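# Shut the toy oven door and leave everything upright

## Task

Swing the toy oven's door shut, release it so the gripper no longer holds it, and make sure the oven is still upright afterwards; any toy-food basket, any little tea box, the wire rack and the small red box must also remain standing.

## Robot and tools

Robot: two arms, left_arm and right_arm, each with six joints and a two-finger gripper. Joint order, used in every row and every per-joint list: waist, shoulder, elbow, wrist pitch, wrist yaw, wrist roll. Stated ranges (rad): waist -2.618 to 3.054, shoulder 0.000 to 3.142, elbow 0.000 to 3.142, wrist pitch -1.571 to 1.571, wrist yaw -1.571 to 1.571, wrist roll -2.094 to 2.094; true ends may differ by up to 0.059.

Frame: the scene frame has its origin at table-top height halfway between the arms' nominal bases, +z up, +x outward over the table, left_arm on the +y side (arm names do not match image sides). Calibrated bases: left_arm (+0.047, +0.286, +0.012) m, right_arm (-0.006, -0.261, +0.016) m, each nearly unrotated about z. Reported end_effector_position (m) and end_effector_quat_wxyz are in this frame and can be off by a few cm. The gripper's fingers point along its +z and close along its y; the reported point sits between the pads just behind the tips.

The row format, shared by execute_actions and move: one flat list of 14 numbers covering both arms, each in [-1, 1]: left_arm's 6 joint values then its opening, then right_arm's 6 joint values then its opening. Joint values are offsets, not poses: they are measured from the Joint targets as they stood when the action or move began (not from the previous row), scaled so 1.0 equals 2.224 rad for waist, shoulder and elbow and 8.485 rad for the three wrist joints. Sending the same offset again moves further. Sending 0 for an arm's joints re-commands its current targets. The opening is absolute: +1 fully open (about 87 mm between pads), +0.5 about 69 mm, 0 about 43 mm, -0.5 about 18 mm, -1 shut. A 0 in the opening slot is a real command, so repeat the current value to leave a gripper alone.

execute_actions(actions, cameras): actions is a list of actions; each action is a list of up to 15 rows, one per 1/30 s step; a short action repeats its final row to fill 15 steps. An action is rejected for both arms if it would push a joint more than 0.059 rad beyond its range. cameras: list of names (cam_head_left, cam_head_right) or ["all"]; images are returned only when requested or when actions is empty. An empty actions list also shows the full state.

move(target, speed, blend, opening_speed, blocking, cameras): drives all joints together along a path to the angles given. target is one 14-number row or a list of up to 15 rows; every row's offsets count from the same starting Joint targets. speed is in rad/s for the joint with farthest to travel (0.01 to 12.57, default 0.5), one number or one per target. blend (rad) rounds corners between listed targets; 0 stops at each. opening_speed (0.2 or more, per second on the -1 to +1 scale) ramps the finger command. Paths take at least 0.5 s and cut off after 10 s; they do not avoid obstacles or the other arm. blocking=false returns early while the move continues. The result adds a move: line, e.g. done, off_target (resting more than 0.035 rad from target), moving, held, fault, plus limits=held if steps were withheld.

wait(seconds 0 to 10): lets the sim run holding the last command; returns early if a running move ends. stop(): brakes a running move. zoom_image(camera, region): enlarged crop of the latest image from cam_head_left or cam_head_right; region [x0, y0, x1, y1] pixels, at most 504 by 504. finished_scene(scene): ends the current scene, given its number; call nothing after it in that reply.

Reading results: Joint positions and Joint velocities give per-arm joint values (rad, rad/s) then gripper position (0 closed to 1 open). Joint targets are what the next offsets count from. grip_measured reads on the command scale; to grip, command roughly 0.04 under the reading at first contact. "joint sent to its limit" means a joint was clipped at its end. "joint command not followed" means a clearance check altered targets. Joint torques include arm weight, with offsets and noise; positive means toward larger angles. MOTOR HOT appears at 75 °C; at 90 °C an over-temperature fault folds that arm and it stays idle; at 100 °C it goes limp. Stretched reach, loads and pushing against stops heat motors.

Motion limits: each joint target can lead its measured angle by only 0.339 rad (big joints) or 2.2 rad (wrist joints), and targets that would shift the gripper over 200 mm from where it is get scaled back, so large offsets can need several actions. Friction and weight can leave joints short or past the goal. To stop an arm pressing on something, command its targets back past its measured positions.

Cameras: cam_head_left and cam_head_right, 504x504, on a stand behind the arms, calibration given with K, distortion and T_world_to_cam.

Avoid: dropping or knocking over objects, anything leaving the table, fast impacts or hard presses, contact between the two arms (including closing one gripper on the other's fingers), strain on an arm's camera cable, releasing a moving part, and arm faults. A loose object may get an occasional nudge.

Each tool is called after ">>>" as a command line: name --argument value for each argument, lists and objects as JSON in quotes; but a table of rows of numbers goes row by row, as --pt "numbers of a row", without its own name.

## Session

>>> execute_actions --actions '[]'

Scene clock: 0.00 s.
left_arm: end_effector_position=(+0.4214, +0.3218, +0.0545) grip_measured=+0.990 end_effector_quat_wxyz=(+0.568, -0.101, +0.813, +0.078) | right_arm: end_effector_position=(+0.3756, -0.2298, +0.3745) grip_measured=+1.000 end_effector_quat_wxyz=(+0.703, -0.026, +0.710, +0.036)
Joint positions: left_arm=[-0.026 1.571 0.349 0.861 -0.259 -0.084 0.995] | right_arm=[0.012 1.048 1.048 -0.009 -0.014 0.014 1]
Joint velocities: within noise
Joint torques (N m): no reading
Motor temperatures (°C): left_arm=[25 27 29 28 27 29 29] | right_arm=[27 27 29 27 25 26 28]
Heat: left arm: 29 °C; right arm: 29 °C.
Joint targets: left_arm=[-0.026 1.565 0.356 0.863 -0.259 -0.083] | right_arm=[0.012 1.047 1.054 -0.017 -0.014 0.015]
Tool commands: left_gripper/opening=+1.0 right_gripper/opening=+1.0

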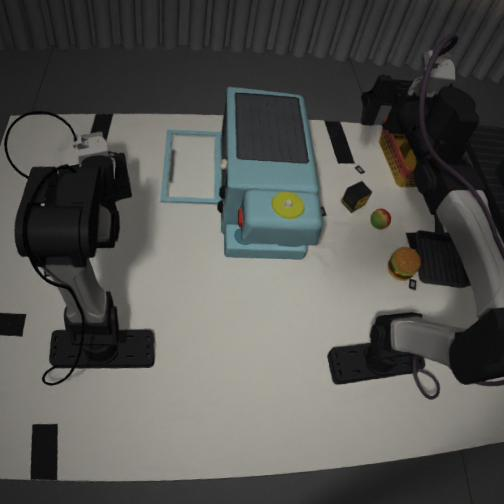

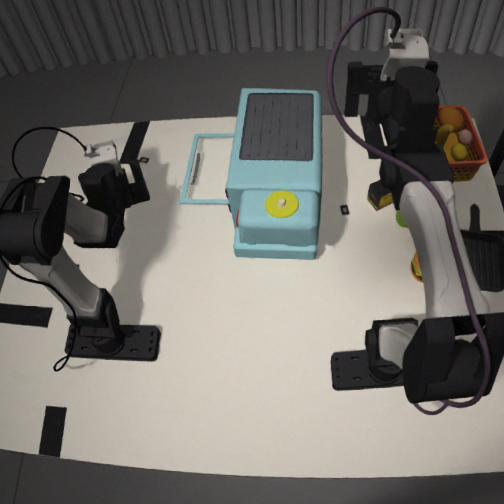

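>>> zoom_image --camera "cam_head_left" --region '[140, 100, 260, 220]'

>>> zoom_image --camera "cam_head_right" --region '[150, 100, 270, 220]'

Scaled by 4.200 from the camera's 504x504 image, which has a finer 720x720 frame.

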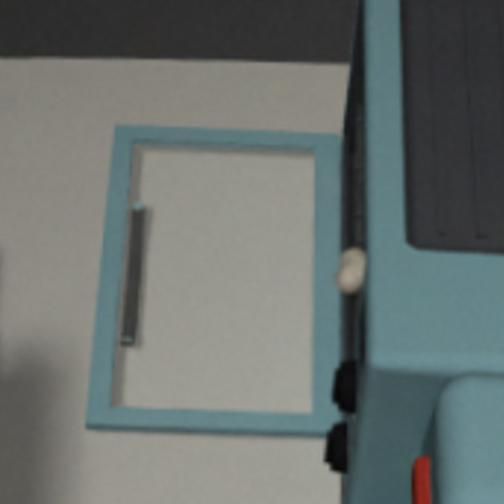

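Scaled by 4.200 from the camera's 504x504 image, which has a finer 720x720 frame.

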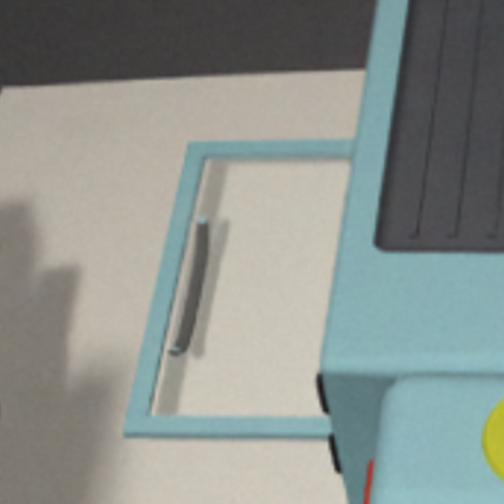

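>>> move --target '[-0.1003,0.0697,-0.0477,0.0341,0.0305,0.0098,-1,0,0,0,0,0,0,1]' --cameras '["all"]'

>>> zoom_image --camera "cam_head_right" --region '[90, 100, 270, 280]'

Scene clock: 6.13 s.
left_arm: end_effector_position=(+0.4064, +0.2006, +0.0339) grip_measured=-1.000 end_effector_quat_wxyz=(+0.583, +0.087, +0.805, -0.070) | right_arm: end_effector_position=(+0.3756, -0.2298, +0.3745) grip_measured=+1.000 end_effector_quat_wxyz=(+0.703, -0.026, +0.710, +0.036)
Joint positions: left_arm=[-0.245 1.711 0.259 1.137 -0.008 -0.014 0] | right_arm=[0.012 1.048 1.048 -0.009 -0.014 0.014 1]
Joint torques (N m): left_arm=[-0.05 -4.26 3.43 2.05 0.14 0.15] | right_arm=[0.08 -3.19 8.05 2.15 -0.02 0.01]
Heat: left arm: 30 °C; right arm: 30 °C.
Joint targets: left_arm=[-0.249 1.721 0.250 1.152 0.000 0.000] | right_arm=[0.012 1.047 1.054 -0.017 -0.014 0.015]
move: done

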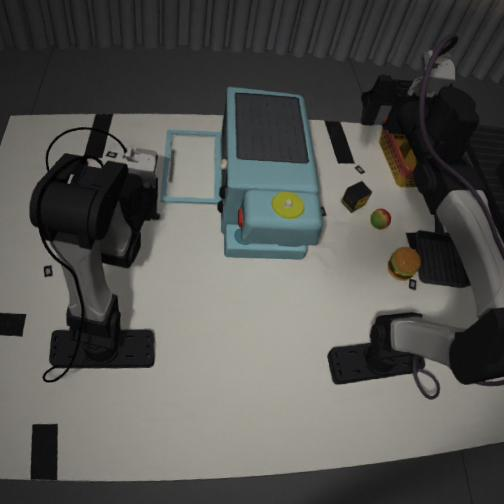

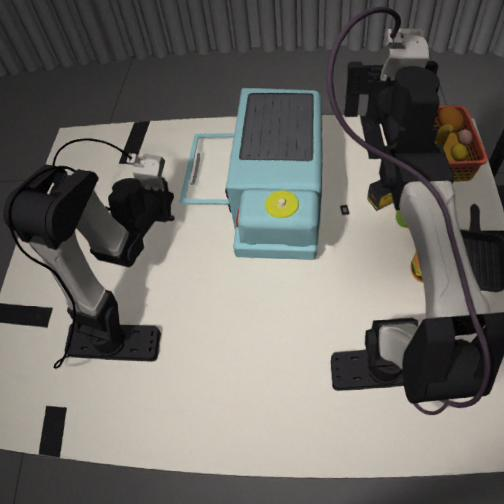

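Scaled by 2.800 from the camera's 504x504 image, which has a finer 720x720 frame.

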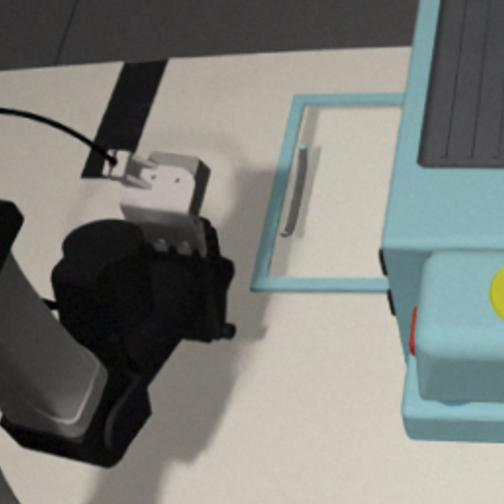

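>>> zoom_image --camera "cam_head_left" --region '[80, 120, 200, 240]'

>>> zoom_image --camera "cam_head_right" --region '[330, 20, 450, 140]'

Scaled by 4.200 from the camera's 504x504 image, which has a finer 720x720 frame.

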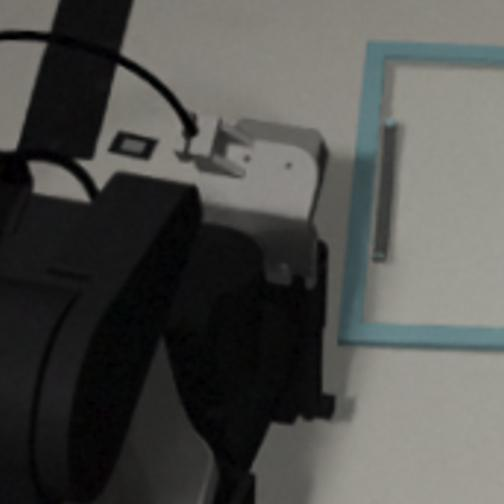

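Scaled by 4.200 from the camera's 504x504 image, which has a finer 720x720 frame.

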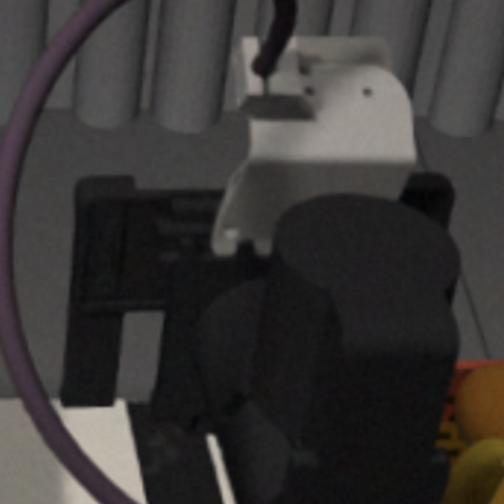

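>>> move --target '[0,0,0,0,0,-0.1,-1,0,0,0,0,0,0,1]' --speed 1 --cameras '["all"]'

>>> zoom_image --camera "cam_head_right" --region '[120, 120, 240, 240]'

>>> zoom_image --camera "cam_head_left" --region '[80, 120, 200, 240]'

Scene clock: 9.67 s.
left_arm: end_effector_position=(+0.4071, +0.1798, +0.0462) grip_measured=-1.000 end_effector_quat_wxyz=(+0.518, -0.251, +0.769, -0.277) | right_arm: end_effector_position=(+0.3756, -0.2298, +0.3745) grip_measured=+1.000 end_effector_quat_wxyz=(+0.703, -0.026, +0.710, +0.036)
Joint positions: left_arm=[-0.239 1.711 0.259 1.137 -0.05 -0.822 0] | right_arm=[0.012 1.048 1.048 -0.009 -0.014 0.014 1]
Joint torques (N m): left_arm=[-0.57 -4.23 3.41 2.06 0.63 -0.18] | right_arm=[-0.18 -3.29 7.9 2.16 0.06 0.01]
Heat: left arm: 30 °C; right arm: 31 °C.
Joint targets: left_arm=[-0.249 1.721 0.250 1.152 0.000 -0.849] | right_arm=[0.012 1.047 1.054 -0.017 -0.014 0.015]
move: off_target (left_arm); left_arm: the wrist yaw is farthest, 0.050 rad from its target

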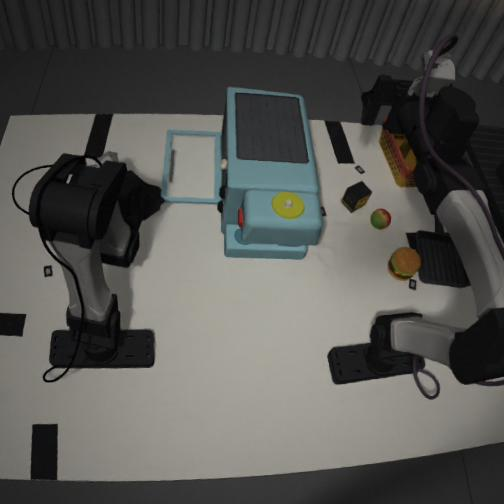

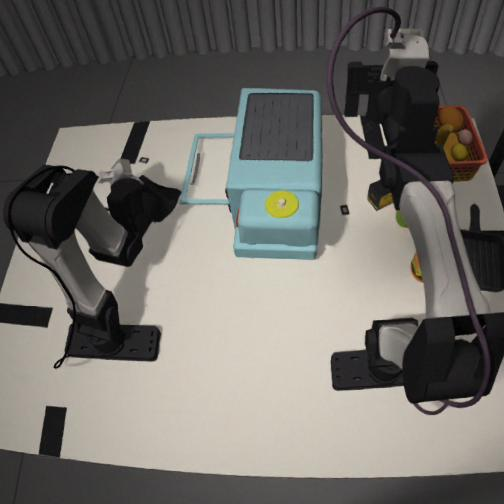

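Scaled by 4.200 from the camera's 504x504 image, which has a finer 720x720 frame.

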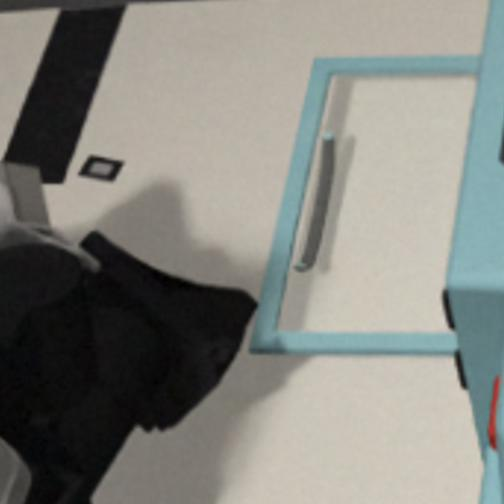

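Scaled by 4.200 from the camera's 504x504 image, which has a finer 720x720 frame.

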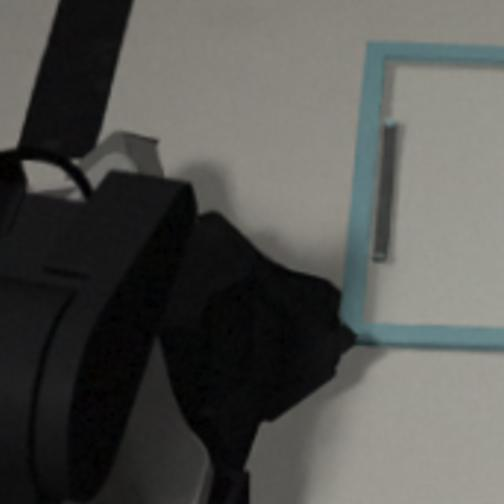

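>>> move --pt "0.0265 0 0 0 0 0 -1 0 0 0 0 0 0 1" --pt "0.0265 -0.0043 0.0126 -0.0199 0 0 -1 0 0 0 0 0 0 1" --speed 0.5 --cameras '["all"]'

>>> zoom_image --camera "cam_head_right" --region '[120, 120, 240, 240]'

>>> zoom_image --camera "cam_head_left" --region '[80, 120, 200, 240]'

Scene clock: 12.73 s.
left_arm: end_effector_position=(+0.3920, +0.1915, +0.0149) grip_measured=-1.000 end_effector_quat_wxyz=(+0.461, -0.274, +0.804, -0.255) | right_arm: end_effector_position=(+0.3756, -0.2298, +0.3745) grip_measured=+1.000 end_effector_quat_wxyz=(+0.703, -0.026, +0.710, +0.036)
Joint positions: left_arm=[-0.194 1.711 0.259 0.991 -0.007 -0.837 0] | right_arm=[0.012 1.048 1.048 -0.009 -0.014 0.014 1]
Joint torques (N m): left_arm=[0.62 -5.11 5.81 1.74 0.13 -0.08] | right_arm=[-0.02 -3.38 8.24 2.13 -0.04 0.04]
Heat: left arm: 31 °C; right arm: 31 °C.
Joint targets: left_arm=[-0.190 1.711 0.278 0.983 0.000 -0.849] | right_arm=[0.012 1.047 1.054 -0.017 -0.014 0.015]
move: done

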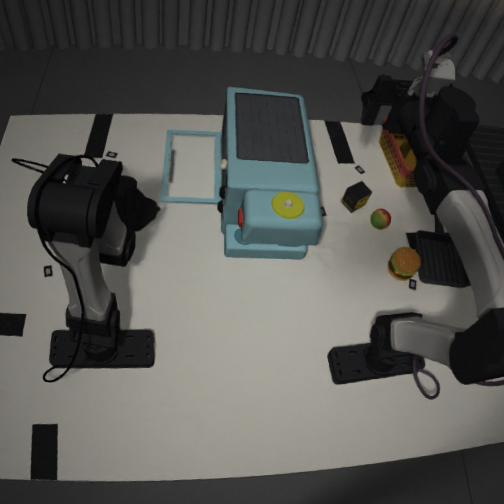

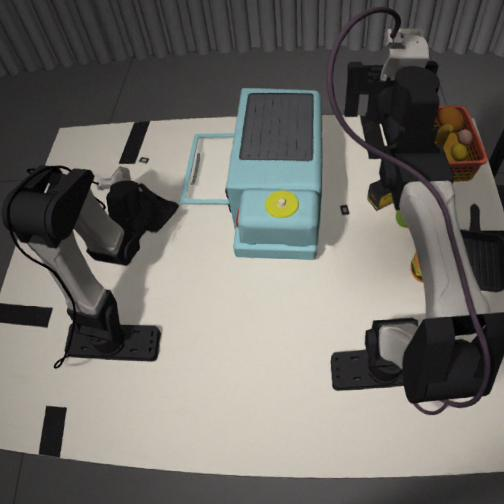

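Scaled by 4.200 from the camera's 504x504 image, which has a finer 720x720 frame.

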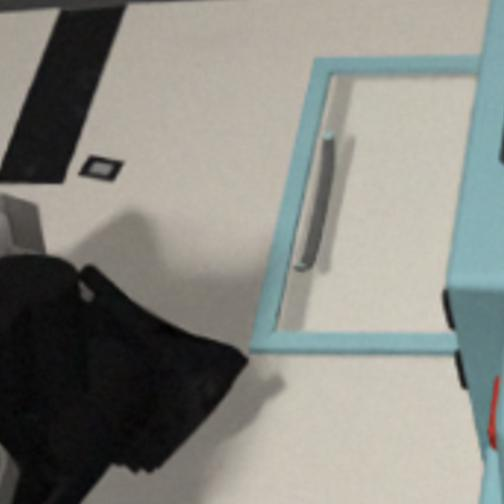

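Scaled by 4.200 from the camera's 504x504 image, which has a finer 720x720 frame.

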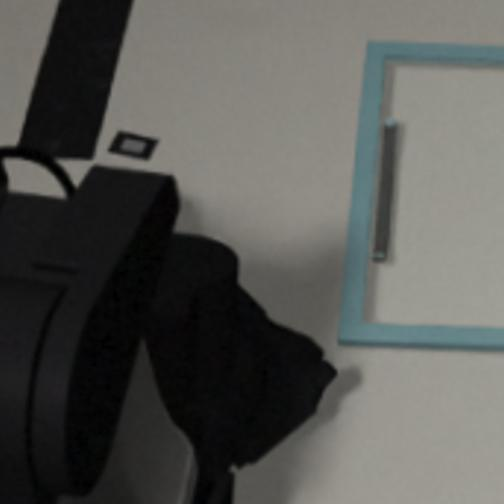

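>>> move --pt "0.009 0.0324 0.0625 -0.0079 0 0 -1 0 0 0 0 0 0 1" --pt "-0.0459 0.0324 0.0625 -0.0079 0 0 -1 0 0 0 0 0 0 1" --speed '[0.5,0.15]' --cameras '["all"]'

>>> zoom_image --camera "cam_head_right" --region '[120, 120, 240, 240]'

>>> zoom_image --camera "cam_head_left" --region '[80, 120, 200, 240]'

Scene clock: 15.73 s.
left_arm: end_effector_position=(+0.4266, +0.1826, +0.0209) grip_measured=-1.000 end_effector_quat_wxyz=(+0.479, -0.278, +0.800, -0.233) | right_arm: end_effector_position=(+0.3756, -0.2298, +0.3745) grip_measured=+1.000 end_effector_quat_wxyz=(+0.703, -0.026, +0.710, +0.036)
Joint positions: left_arm=[-0.243 1.772 0.396 0.925 -0.103 -0.837 0] | right_arm=[0.012 1.048 1.048 -0.009 -0.014 0.014 1]
Joint torques (N m): left_arm=[-3.99 -4.89 6.32 1.75 1.16 -0.06] | right_arm=[-0.13 -3.17 7.9 2.17 0.01 0.01]
Heat: left arm: 31 °C; right arm: 32 °C.
Joint targets: left_arm=[-0.292 1.783 0.417 0.916 0.000 -0.849] | right_arm=[0.012 1.047 1.054 -0.017 -0.014 0.015]
move: off_target (left_arm); left_arm: the wrist yaw is farthest, 0.103 rad from its target

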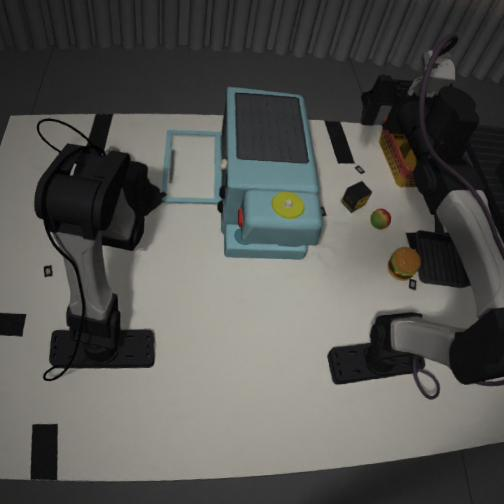

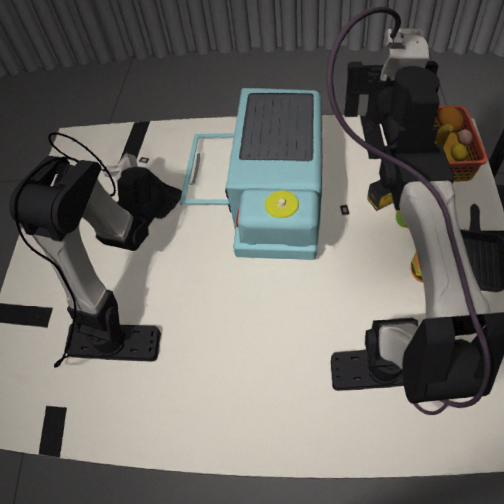

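Scaled by 4.200 from the camera's 504x504 image, which has a finer 720x720 frame.

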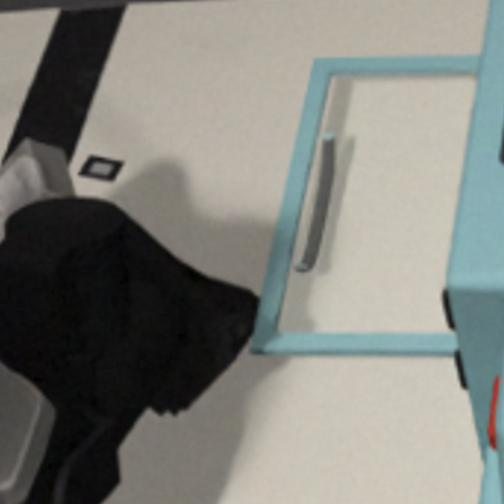

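Scaled by 4.200 from the camera's 504x504 image, which has a finer 720x720 frame.

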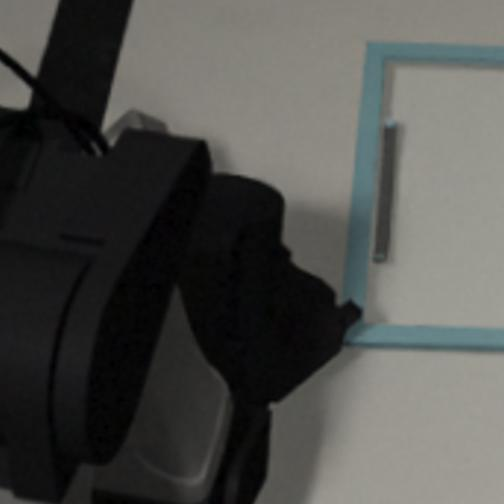

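>>> move --pt "0.0773 0 0 0 0 0 -1 0 0 0 0 0 0 1" --pt "0.0773 -0.0598 -0.0863 0.0453 0 -0.0851 0.2 0 0 0 0 0 0 1" --pt "0.0589 0.0189 -0.0863 0.0453 0 -0.0851 0.2 0 0 0 0 0 0 1" --speed 0.6 --cameras '["all"]'

>>> zoom_image --camera "cam_head_right" --region '[120, 120, 240, 240]'

>>> zoom_image --camera "cam_head_left" --region '[80, 120, 200, 240]'

Scene clock: 21.93 s.
left_arm: end_effector_position=(+0.4177, +0.1904, +0.0650) grip_measured=+0.200 end_effector_quat_wxyz=(+0.396, -0.521, +0.608, -0.449) | right_arm: end_effector_position=(+0.3756, -0.2298, +0.3745) grip_measured=+1.000 end_effector_quat_wxyz=(+0.703, -0.026, +0.710, +0.036)
Joint positions: left_arm=[-0.156 1.816 0.235 1.293 -0.006 -1.559 0.6] | right_arm=[0.012 1.048 1.048 -0.009 -0.014 0.014 1]
Joint torques (N m): left_arm=[-0.18 -4.51 2.59 1.98 0.12 -0.05] | right_arm=[-0.23 -3.22 7.86 2.18 0.02 0.03]
Motor temperatures (°C): left_arm=[25 28 30 32 28 29 29] | right_arm=[27 28 32 32 25 26 28]
Heat: left arm: 32 °C; right arm: 32 °C.
Joint targets: left_arm=[-0.161 1.825 0.225 1.300 0.000 -1.571] | right_arm=[0.012 1.047 1.054 -0.017 -0.014 0.015]
move: done

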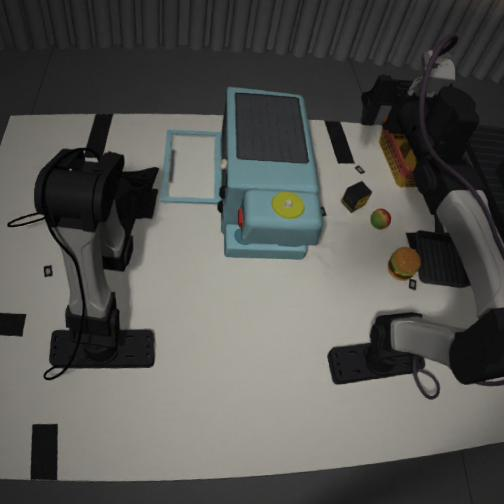

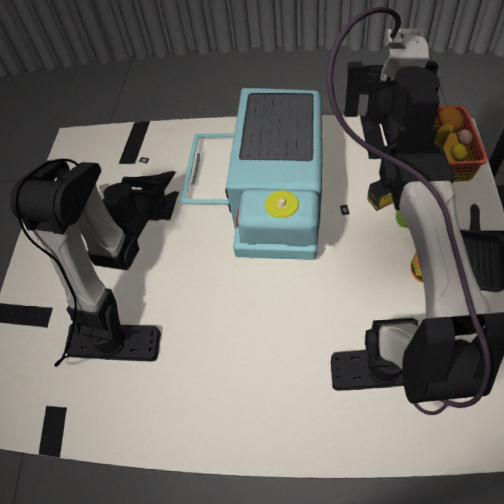

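Scaled by 4.200 from the camera's 504x504 image, which has a finer 720x720 frame.

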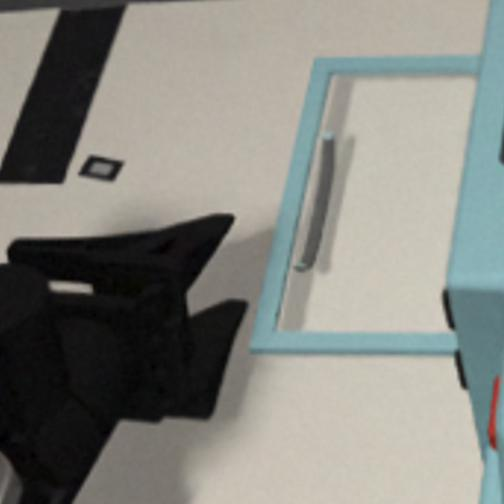

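Scaled by 4.200 from the camera's 504x504 image, which has a finer 720x720 frame.

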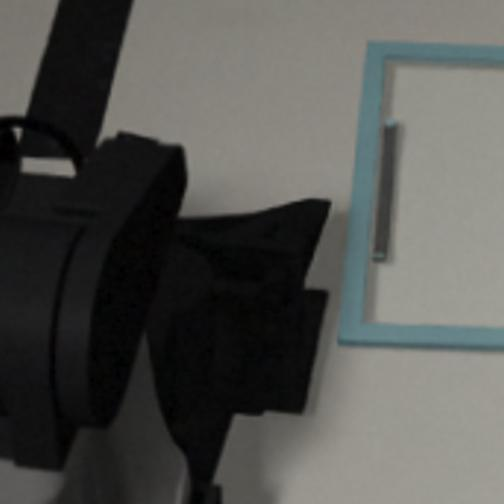

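>>> move --pt "0.009 0.0171 0 0 0 0 0.2 0 0 0 0 0 0 1" --pt "-0.05 0.0171 0 0 0 0 0.2 0 0 0 0 0 0 1" --speed '[0.5,0.2]' --cameras '["all"]'

>>> zoom_image --camera "cam_head_right" --region '[120, 120, 240, 240]'

>>> zoom_image --camera "cam_head_left" --region '[80, 120, 200, 240]'

Scene clock: 23.93 s.
left_arm: end_effector_position=(+0.4022, +0.1498, +0.0519) grip_measured=+0.200 end_effector_quat_wxyz=(+0.361, -0.493, +0.645, -0.459) | right_arm: end_effector_position=(+0.3756, -0.2298, +0.3745) grip_measured=+1.000 end_effector_quat_wxyz=(+0.703, -0.026, +0.710, +0.036)
Joint positions: left_arm=[-0.269 1.852 0.235 1.293 -0.005 -1.559 0.6] | right_arm=[0.012 1.048 1.048 -0.009 -0.014 0.014 1]
Joint torques (N m): left_arm=[-0.06 -4.46 2.4 1.97 0.1 -0.05] | right_arm=[-0.24 -3.25 7.92 2.12 -0.02 -0.02]
Heat: left arm: 32 °C; right arm: 33 °C.
Joint targets: left_arm=[-0.272 1.863 0.225 1.300 0.000 -1.571] | right_arm=[0.012 1.047 1.054 -0.017 -0.014 0.015]
move: done

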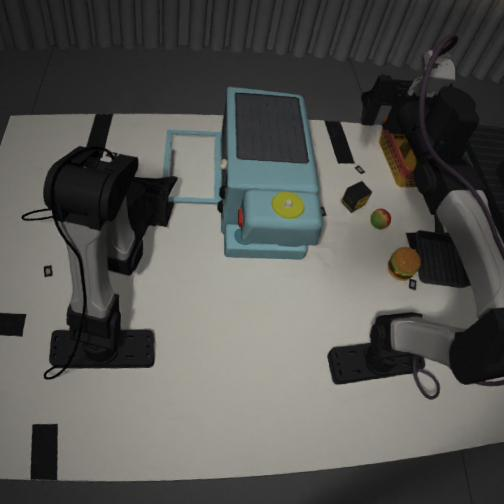

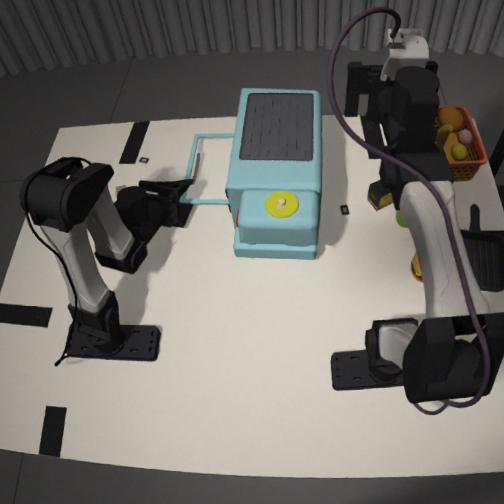

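Scaled by 4.200 from the camera's 504x504 image, which has a finer 720x720 frame.

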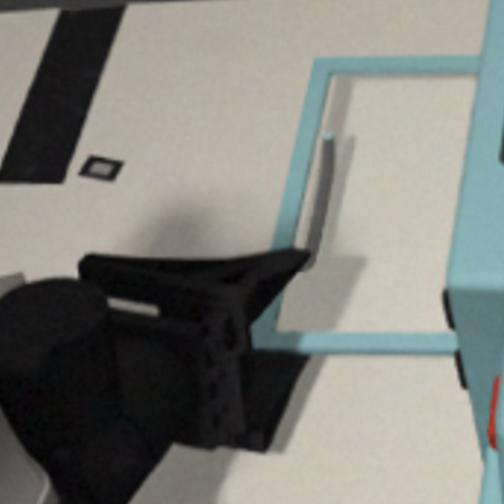

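Scaled by 4.200 from the camera's 504x504 image, which has a finer 720x720 frame.

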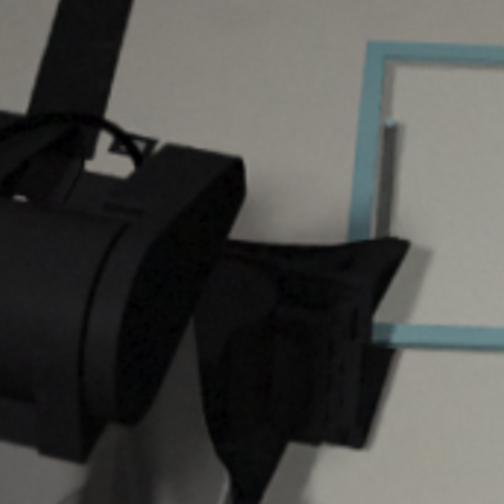

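>>> move --pt "-0.0036 -0.1713 0.031 -0.0514 0 0 0.2 0 0 0 0 0 0 1" --pt "-0.031 -0.2284 0.071 -0.0768 0 0 0.2 0 0 0 0 0 0 1" --pt "-0.0625 -0.237 0.1115 -0.0897 0 0 0.2 0 0 0 0 0 0 1" --pt "-0.0904 -0.2275 0.1466 -0.0964 0 0 0.2 0 0 0 0 0 0 1" --speed 0.3 --blend 0.05 --cameras '["all"]'

>>> zoom_image --camera "cam_head_right" --region '[140, 100, 300, 260]'

>>> zoom_image --camera "cam_head_left" --region '[120, 100, 280, 260]'

Scene clock: 29.60 s.
left_arm: end_effector_position=(+0.3949, +0.0695, +0.1560) grip_measured=+0.200 end_effector_quat_wxyz=(+0.309, -0.430, +0.697, -0.484) | right_arm: end_effector_position=(+0.3756, -0.2298, +0.3745) grip_measured=+1.000 end_effector_quat_wxyz=(+0.703, -0.026, +0.710, +0.036)
Joint positions: left_arm=[-0.468 1.361 0.522 0.492 -0.007 -1.559 0.6] | right_arm=[0.012 1.048 1.048 -0.009 -0.014 0.014 1]
Joint torques (N m): left_arm=[-0.25 -4.94 9.25 1.76 0.13 -0.04] | right_arm=[0.01 -3.19 8.17 2.11 0.02 0.02]
Heat: left arm: 33 °C; right arm: 33 °C.
Joint targets: left_arm=[-0.473 1.357 0.551 0.482 0.000 -1.571] | right_arm=[0.012 1.047 1.054 -0.017 -0.014 0.015]
move: done; blend cut to 0.039 rad at target 3

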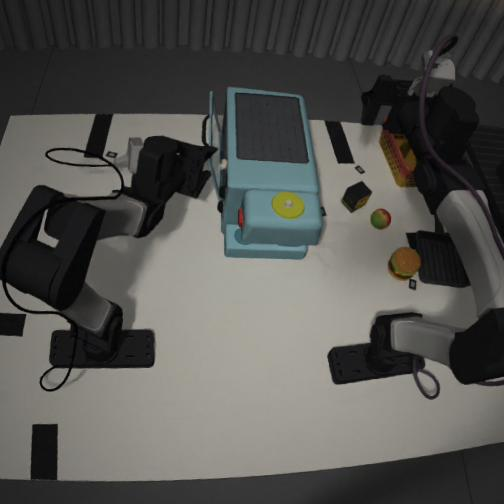

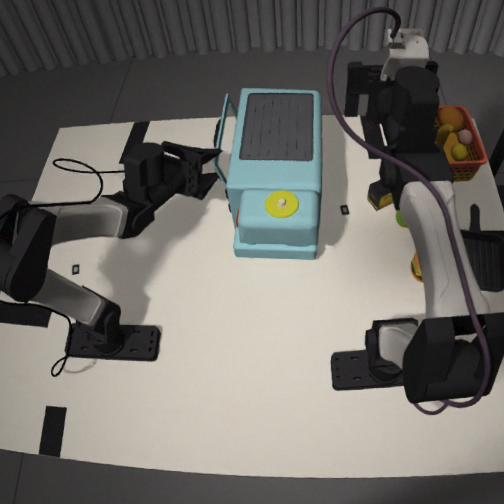

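Scaled by 3.150 from the camera's 504x504 image, which has a finer 720x720 frame.

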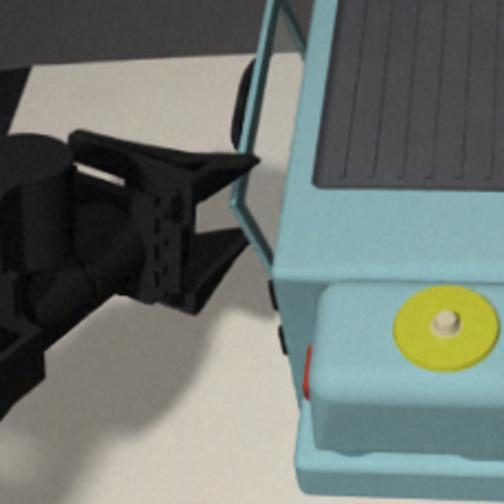

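Scaled by 3.150 from the camera's 504x504 image, which has a finer 720x720 frame.

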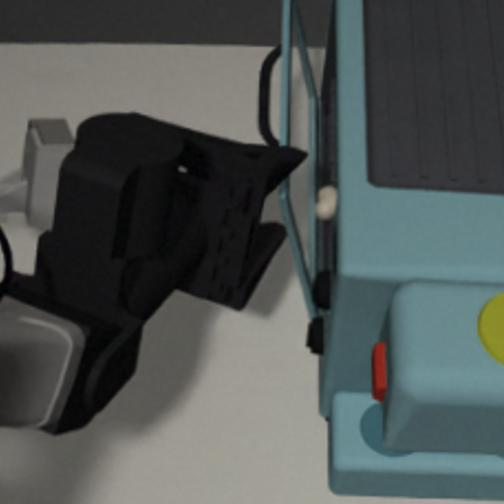

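>>> move --pt "0.0 -0.0135 0.0 0 0 0 0.2 0 0 0 0 0 0 1" --pt "-0.0319 0.0053 0.0211 -0.0012 0 0 0.2 0 0 0 0 0 0 1" --speed 0.25 --blend 0.02 --cameras '["all"]'

>>> zoom_image --camera "cam_head_right" --region '[140, 100, 300, 260]'

>>> zoom_image --camera "cam_head_left" --region '[120, 100, 280, 260]'

Scene clock: 30.77 s.
left_arm: end_effector_position=(+0.3888, +0.0477, +0.1704) grip_measured=+0.200 end_effector_quat_wxyz=(+0.304, -0.409, +0.701, -0.498) | right_arm: end_effector_position=(+0.3756, -0.2298, +0.3745) grip_measured=+1.000 end_effector_quat_wxyz=(+0.703, -0.026, +0.710, +0.036)
Joint positions: left_arm=[-0.528 1.356 0.561 0.47 -0.021 -1.558 0.6] | right_arm=[0.012 1.048 1.048 -0.009 -0.014 0.014 1]
Joint torques (N m): left_arm=[-1.28 -3.49 10.03 1.91 0.33 -0.05] | right_arm=[-0.08 -3.19 8.02 2.16 0.01 0.07]
Heat: left arm: 33 °C; right arm: 33 °C.
Joint targets: left_arm=[-0.544 1.369 0.598 0.472 0.000 -1.571] | right_arm=[0.012 1.047 1.054 -0.017 -0.014 0.015]
move: off_target (left_arm); blend cut to 0.015 rad at target 1; left_arm: the elbow is farthest, 0.037 rad from its target

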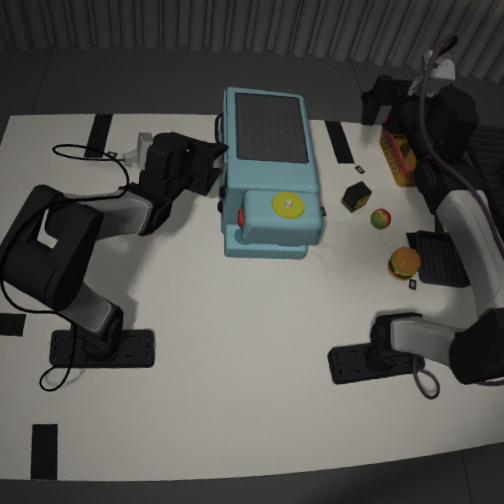

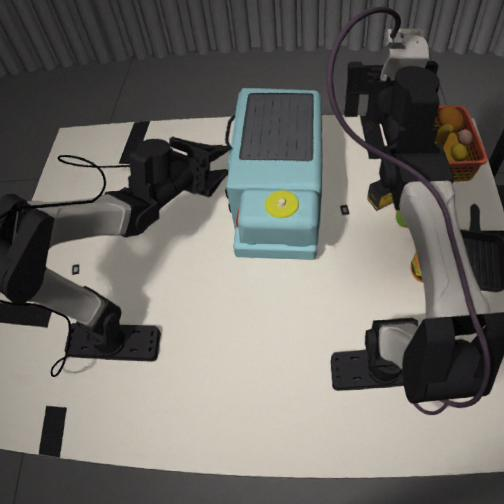

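Scaled by 3.150 from the camera's 504x504 image, which has a finer 720x720 frame.

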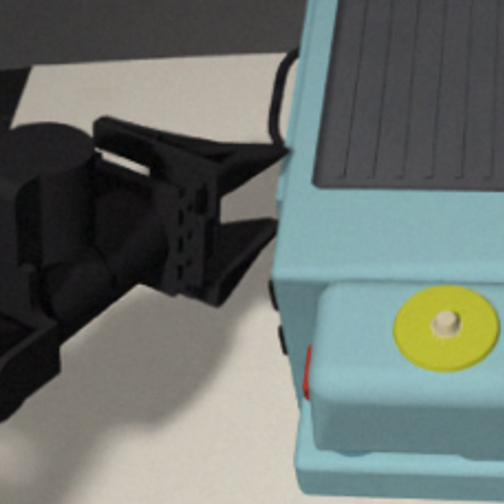

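Scaled by 3.150 from the camera's 504x504 image, which has a finer 720x720 frame.

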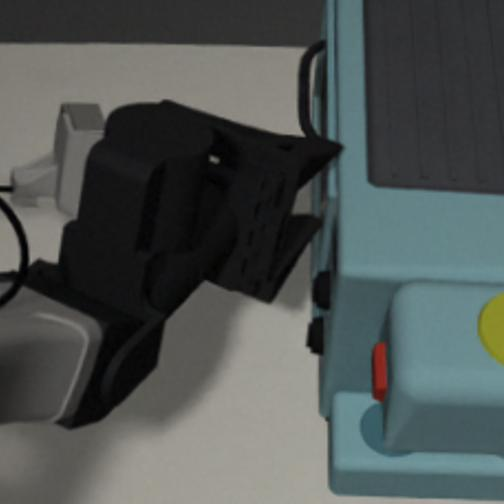

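>>> move --pt "-0.025 0 0 0 0 0 0.2 0 0 0 0 0 0 1" --pt "0.05 0 0 0 0 0 0.2 0 0 0 0 0 0 1" --speed '[0.2,0.4]' --cameras '["all"]'

>>> zoom_image --camera "cam_head_right" --region '[180, 80, 300, 200]'

>>> zoom_image --camera "cam_head_left" --region '[160, 80, 280, 200]'

Scene clock: 32.80 s.
left_arm: end_effector_position=(+0.4088, +0.0782, +0.1721) grip_measured=+0.200 end_effector_quat_wxyz=(+0.323, -0.438, +0.683, -0.487) | right_arm: end_effector_position=(+0.3756, -0.2298, +0.3745) grip_measured=+1.000 end_effector_quat_wxyz=(+0.703, -0.026, +0.710, +0.036)
Joint positions: left_arm=[-0.435 1.356 0.566 0.467 -0.008 -1.559 0.6] | right_arm=[0.012 1.048 1.048 -0.009 -0.014 0.014 1]
Joint torques (N m): left_arm=[0.4 -3.52 9.63 1.95 0.15 -0.05] | right_arm=[-0.32 -3.29 8.17 2.13 0.03 0.07]
Heat: left arm: 33 °C; right arm: 34 °C.
Joint targets: left_arm=[-0.433 1.369 0.598 0.472 0.000 -1.571] | right_arm=[0.012 1.047 1.054 -0.017 -0.014 0.015]
move: done

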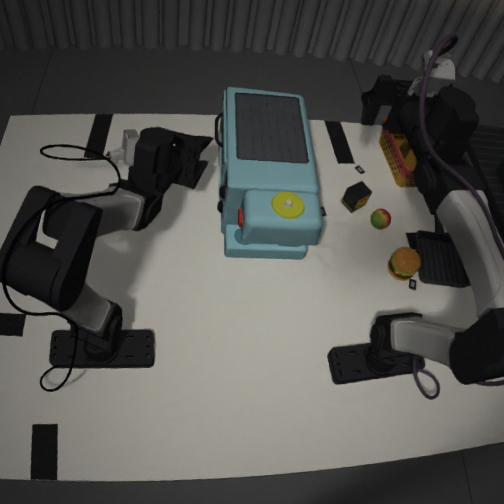

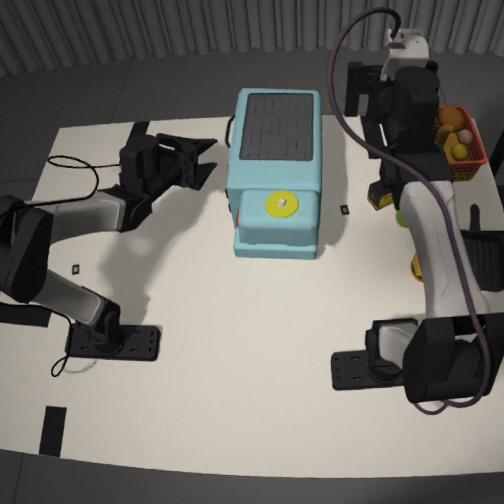

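Scaled by 4.200 from the camera's 504x504 image, which has a finer 720x720 frame.

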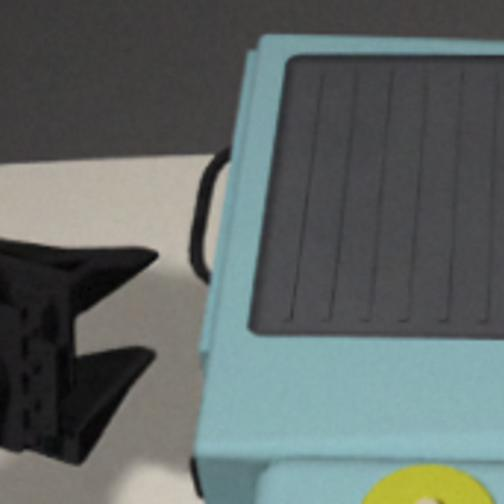

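Scaled by 4.200 from the camera's 504x504 image, which has a finer 720x720 frame.

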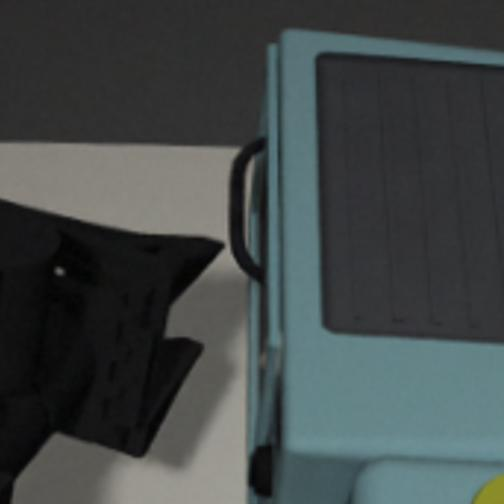

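Closed (latched). End practice.

>>> finished_scene --scene 1

The scene is finished: the task was done.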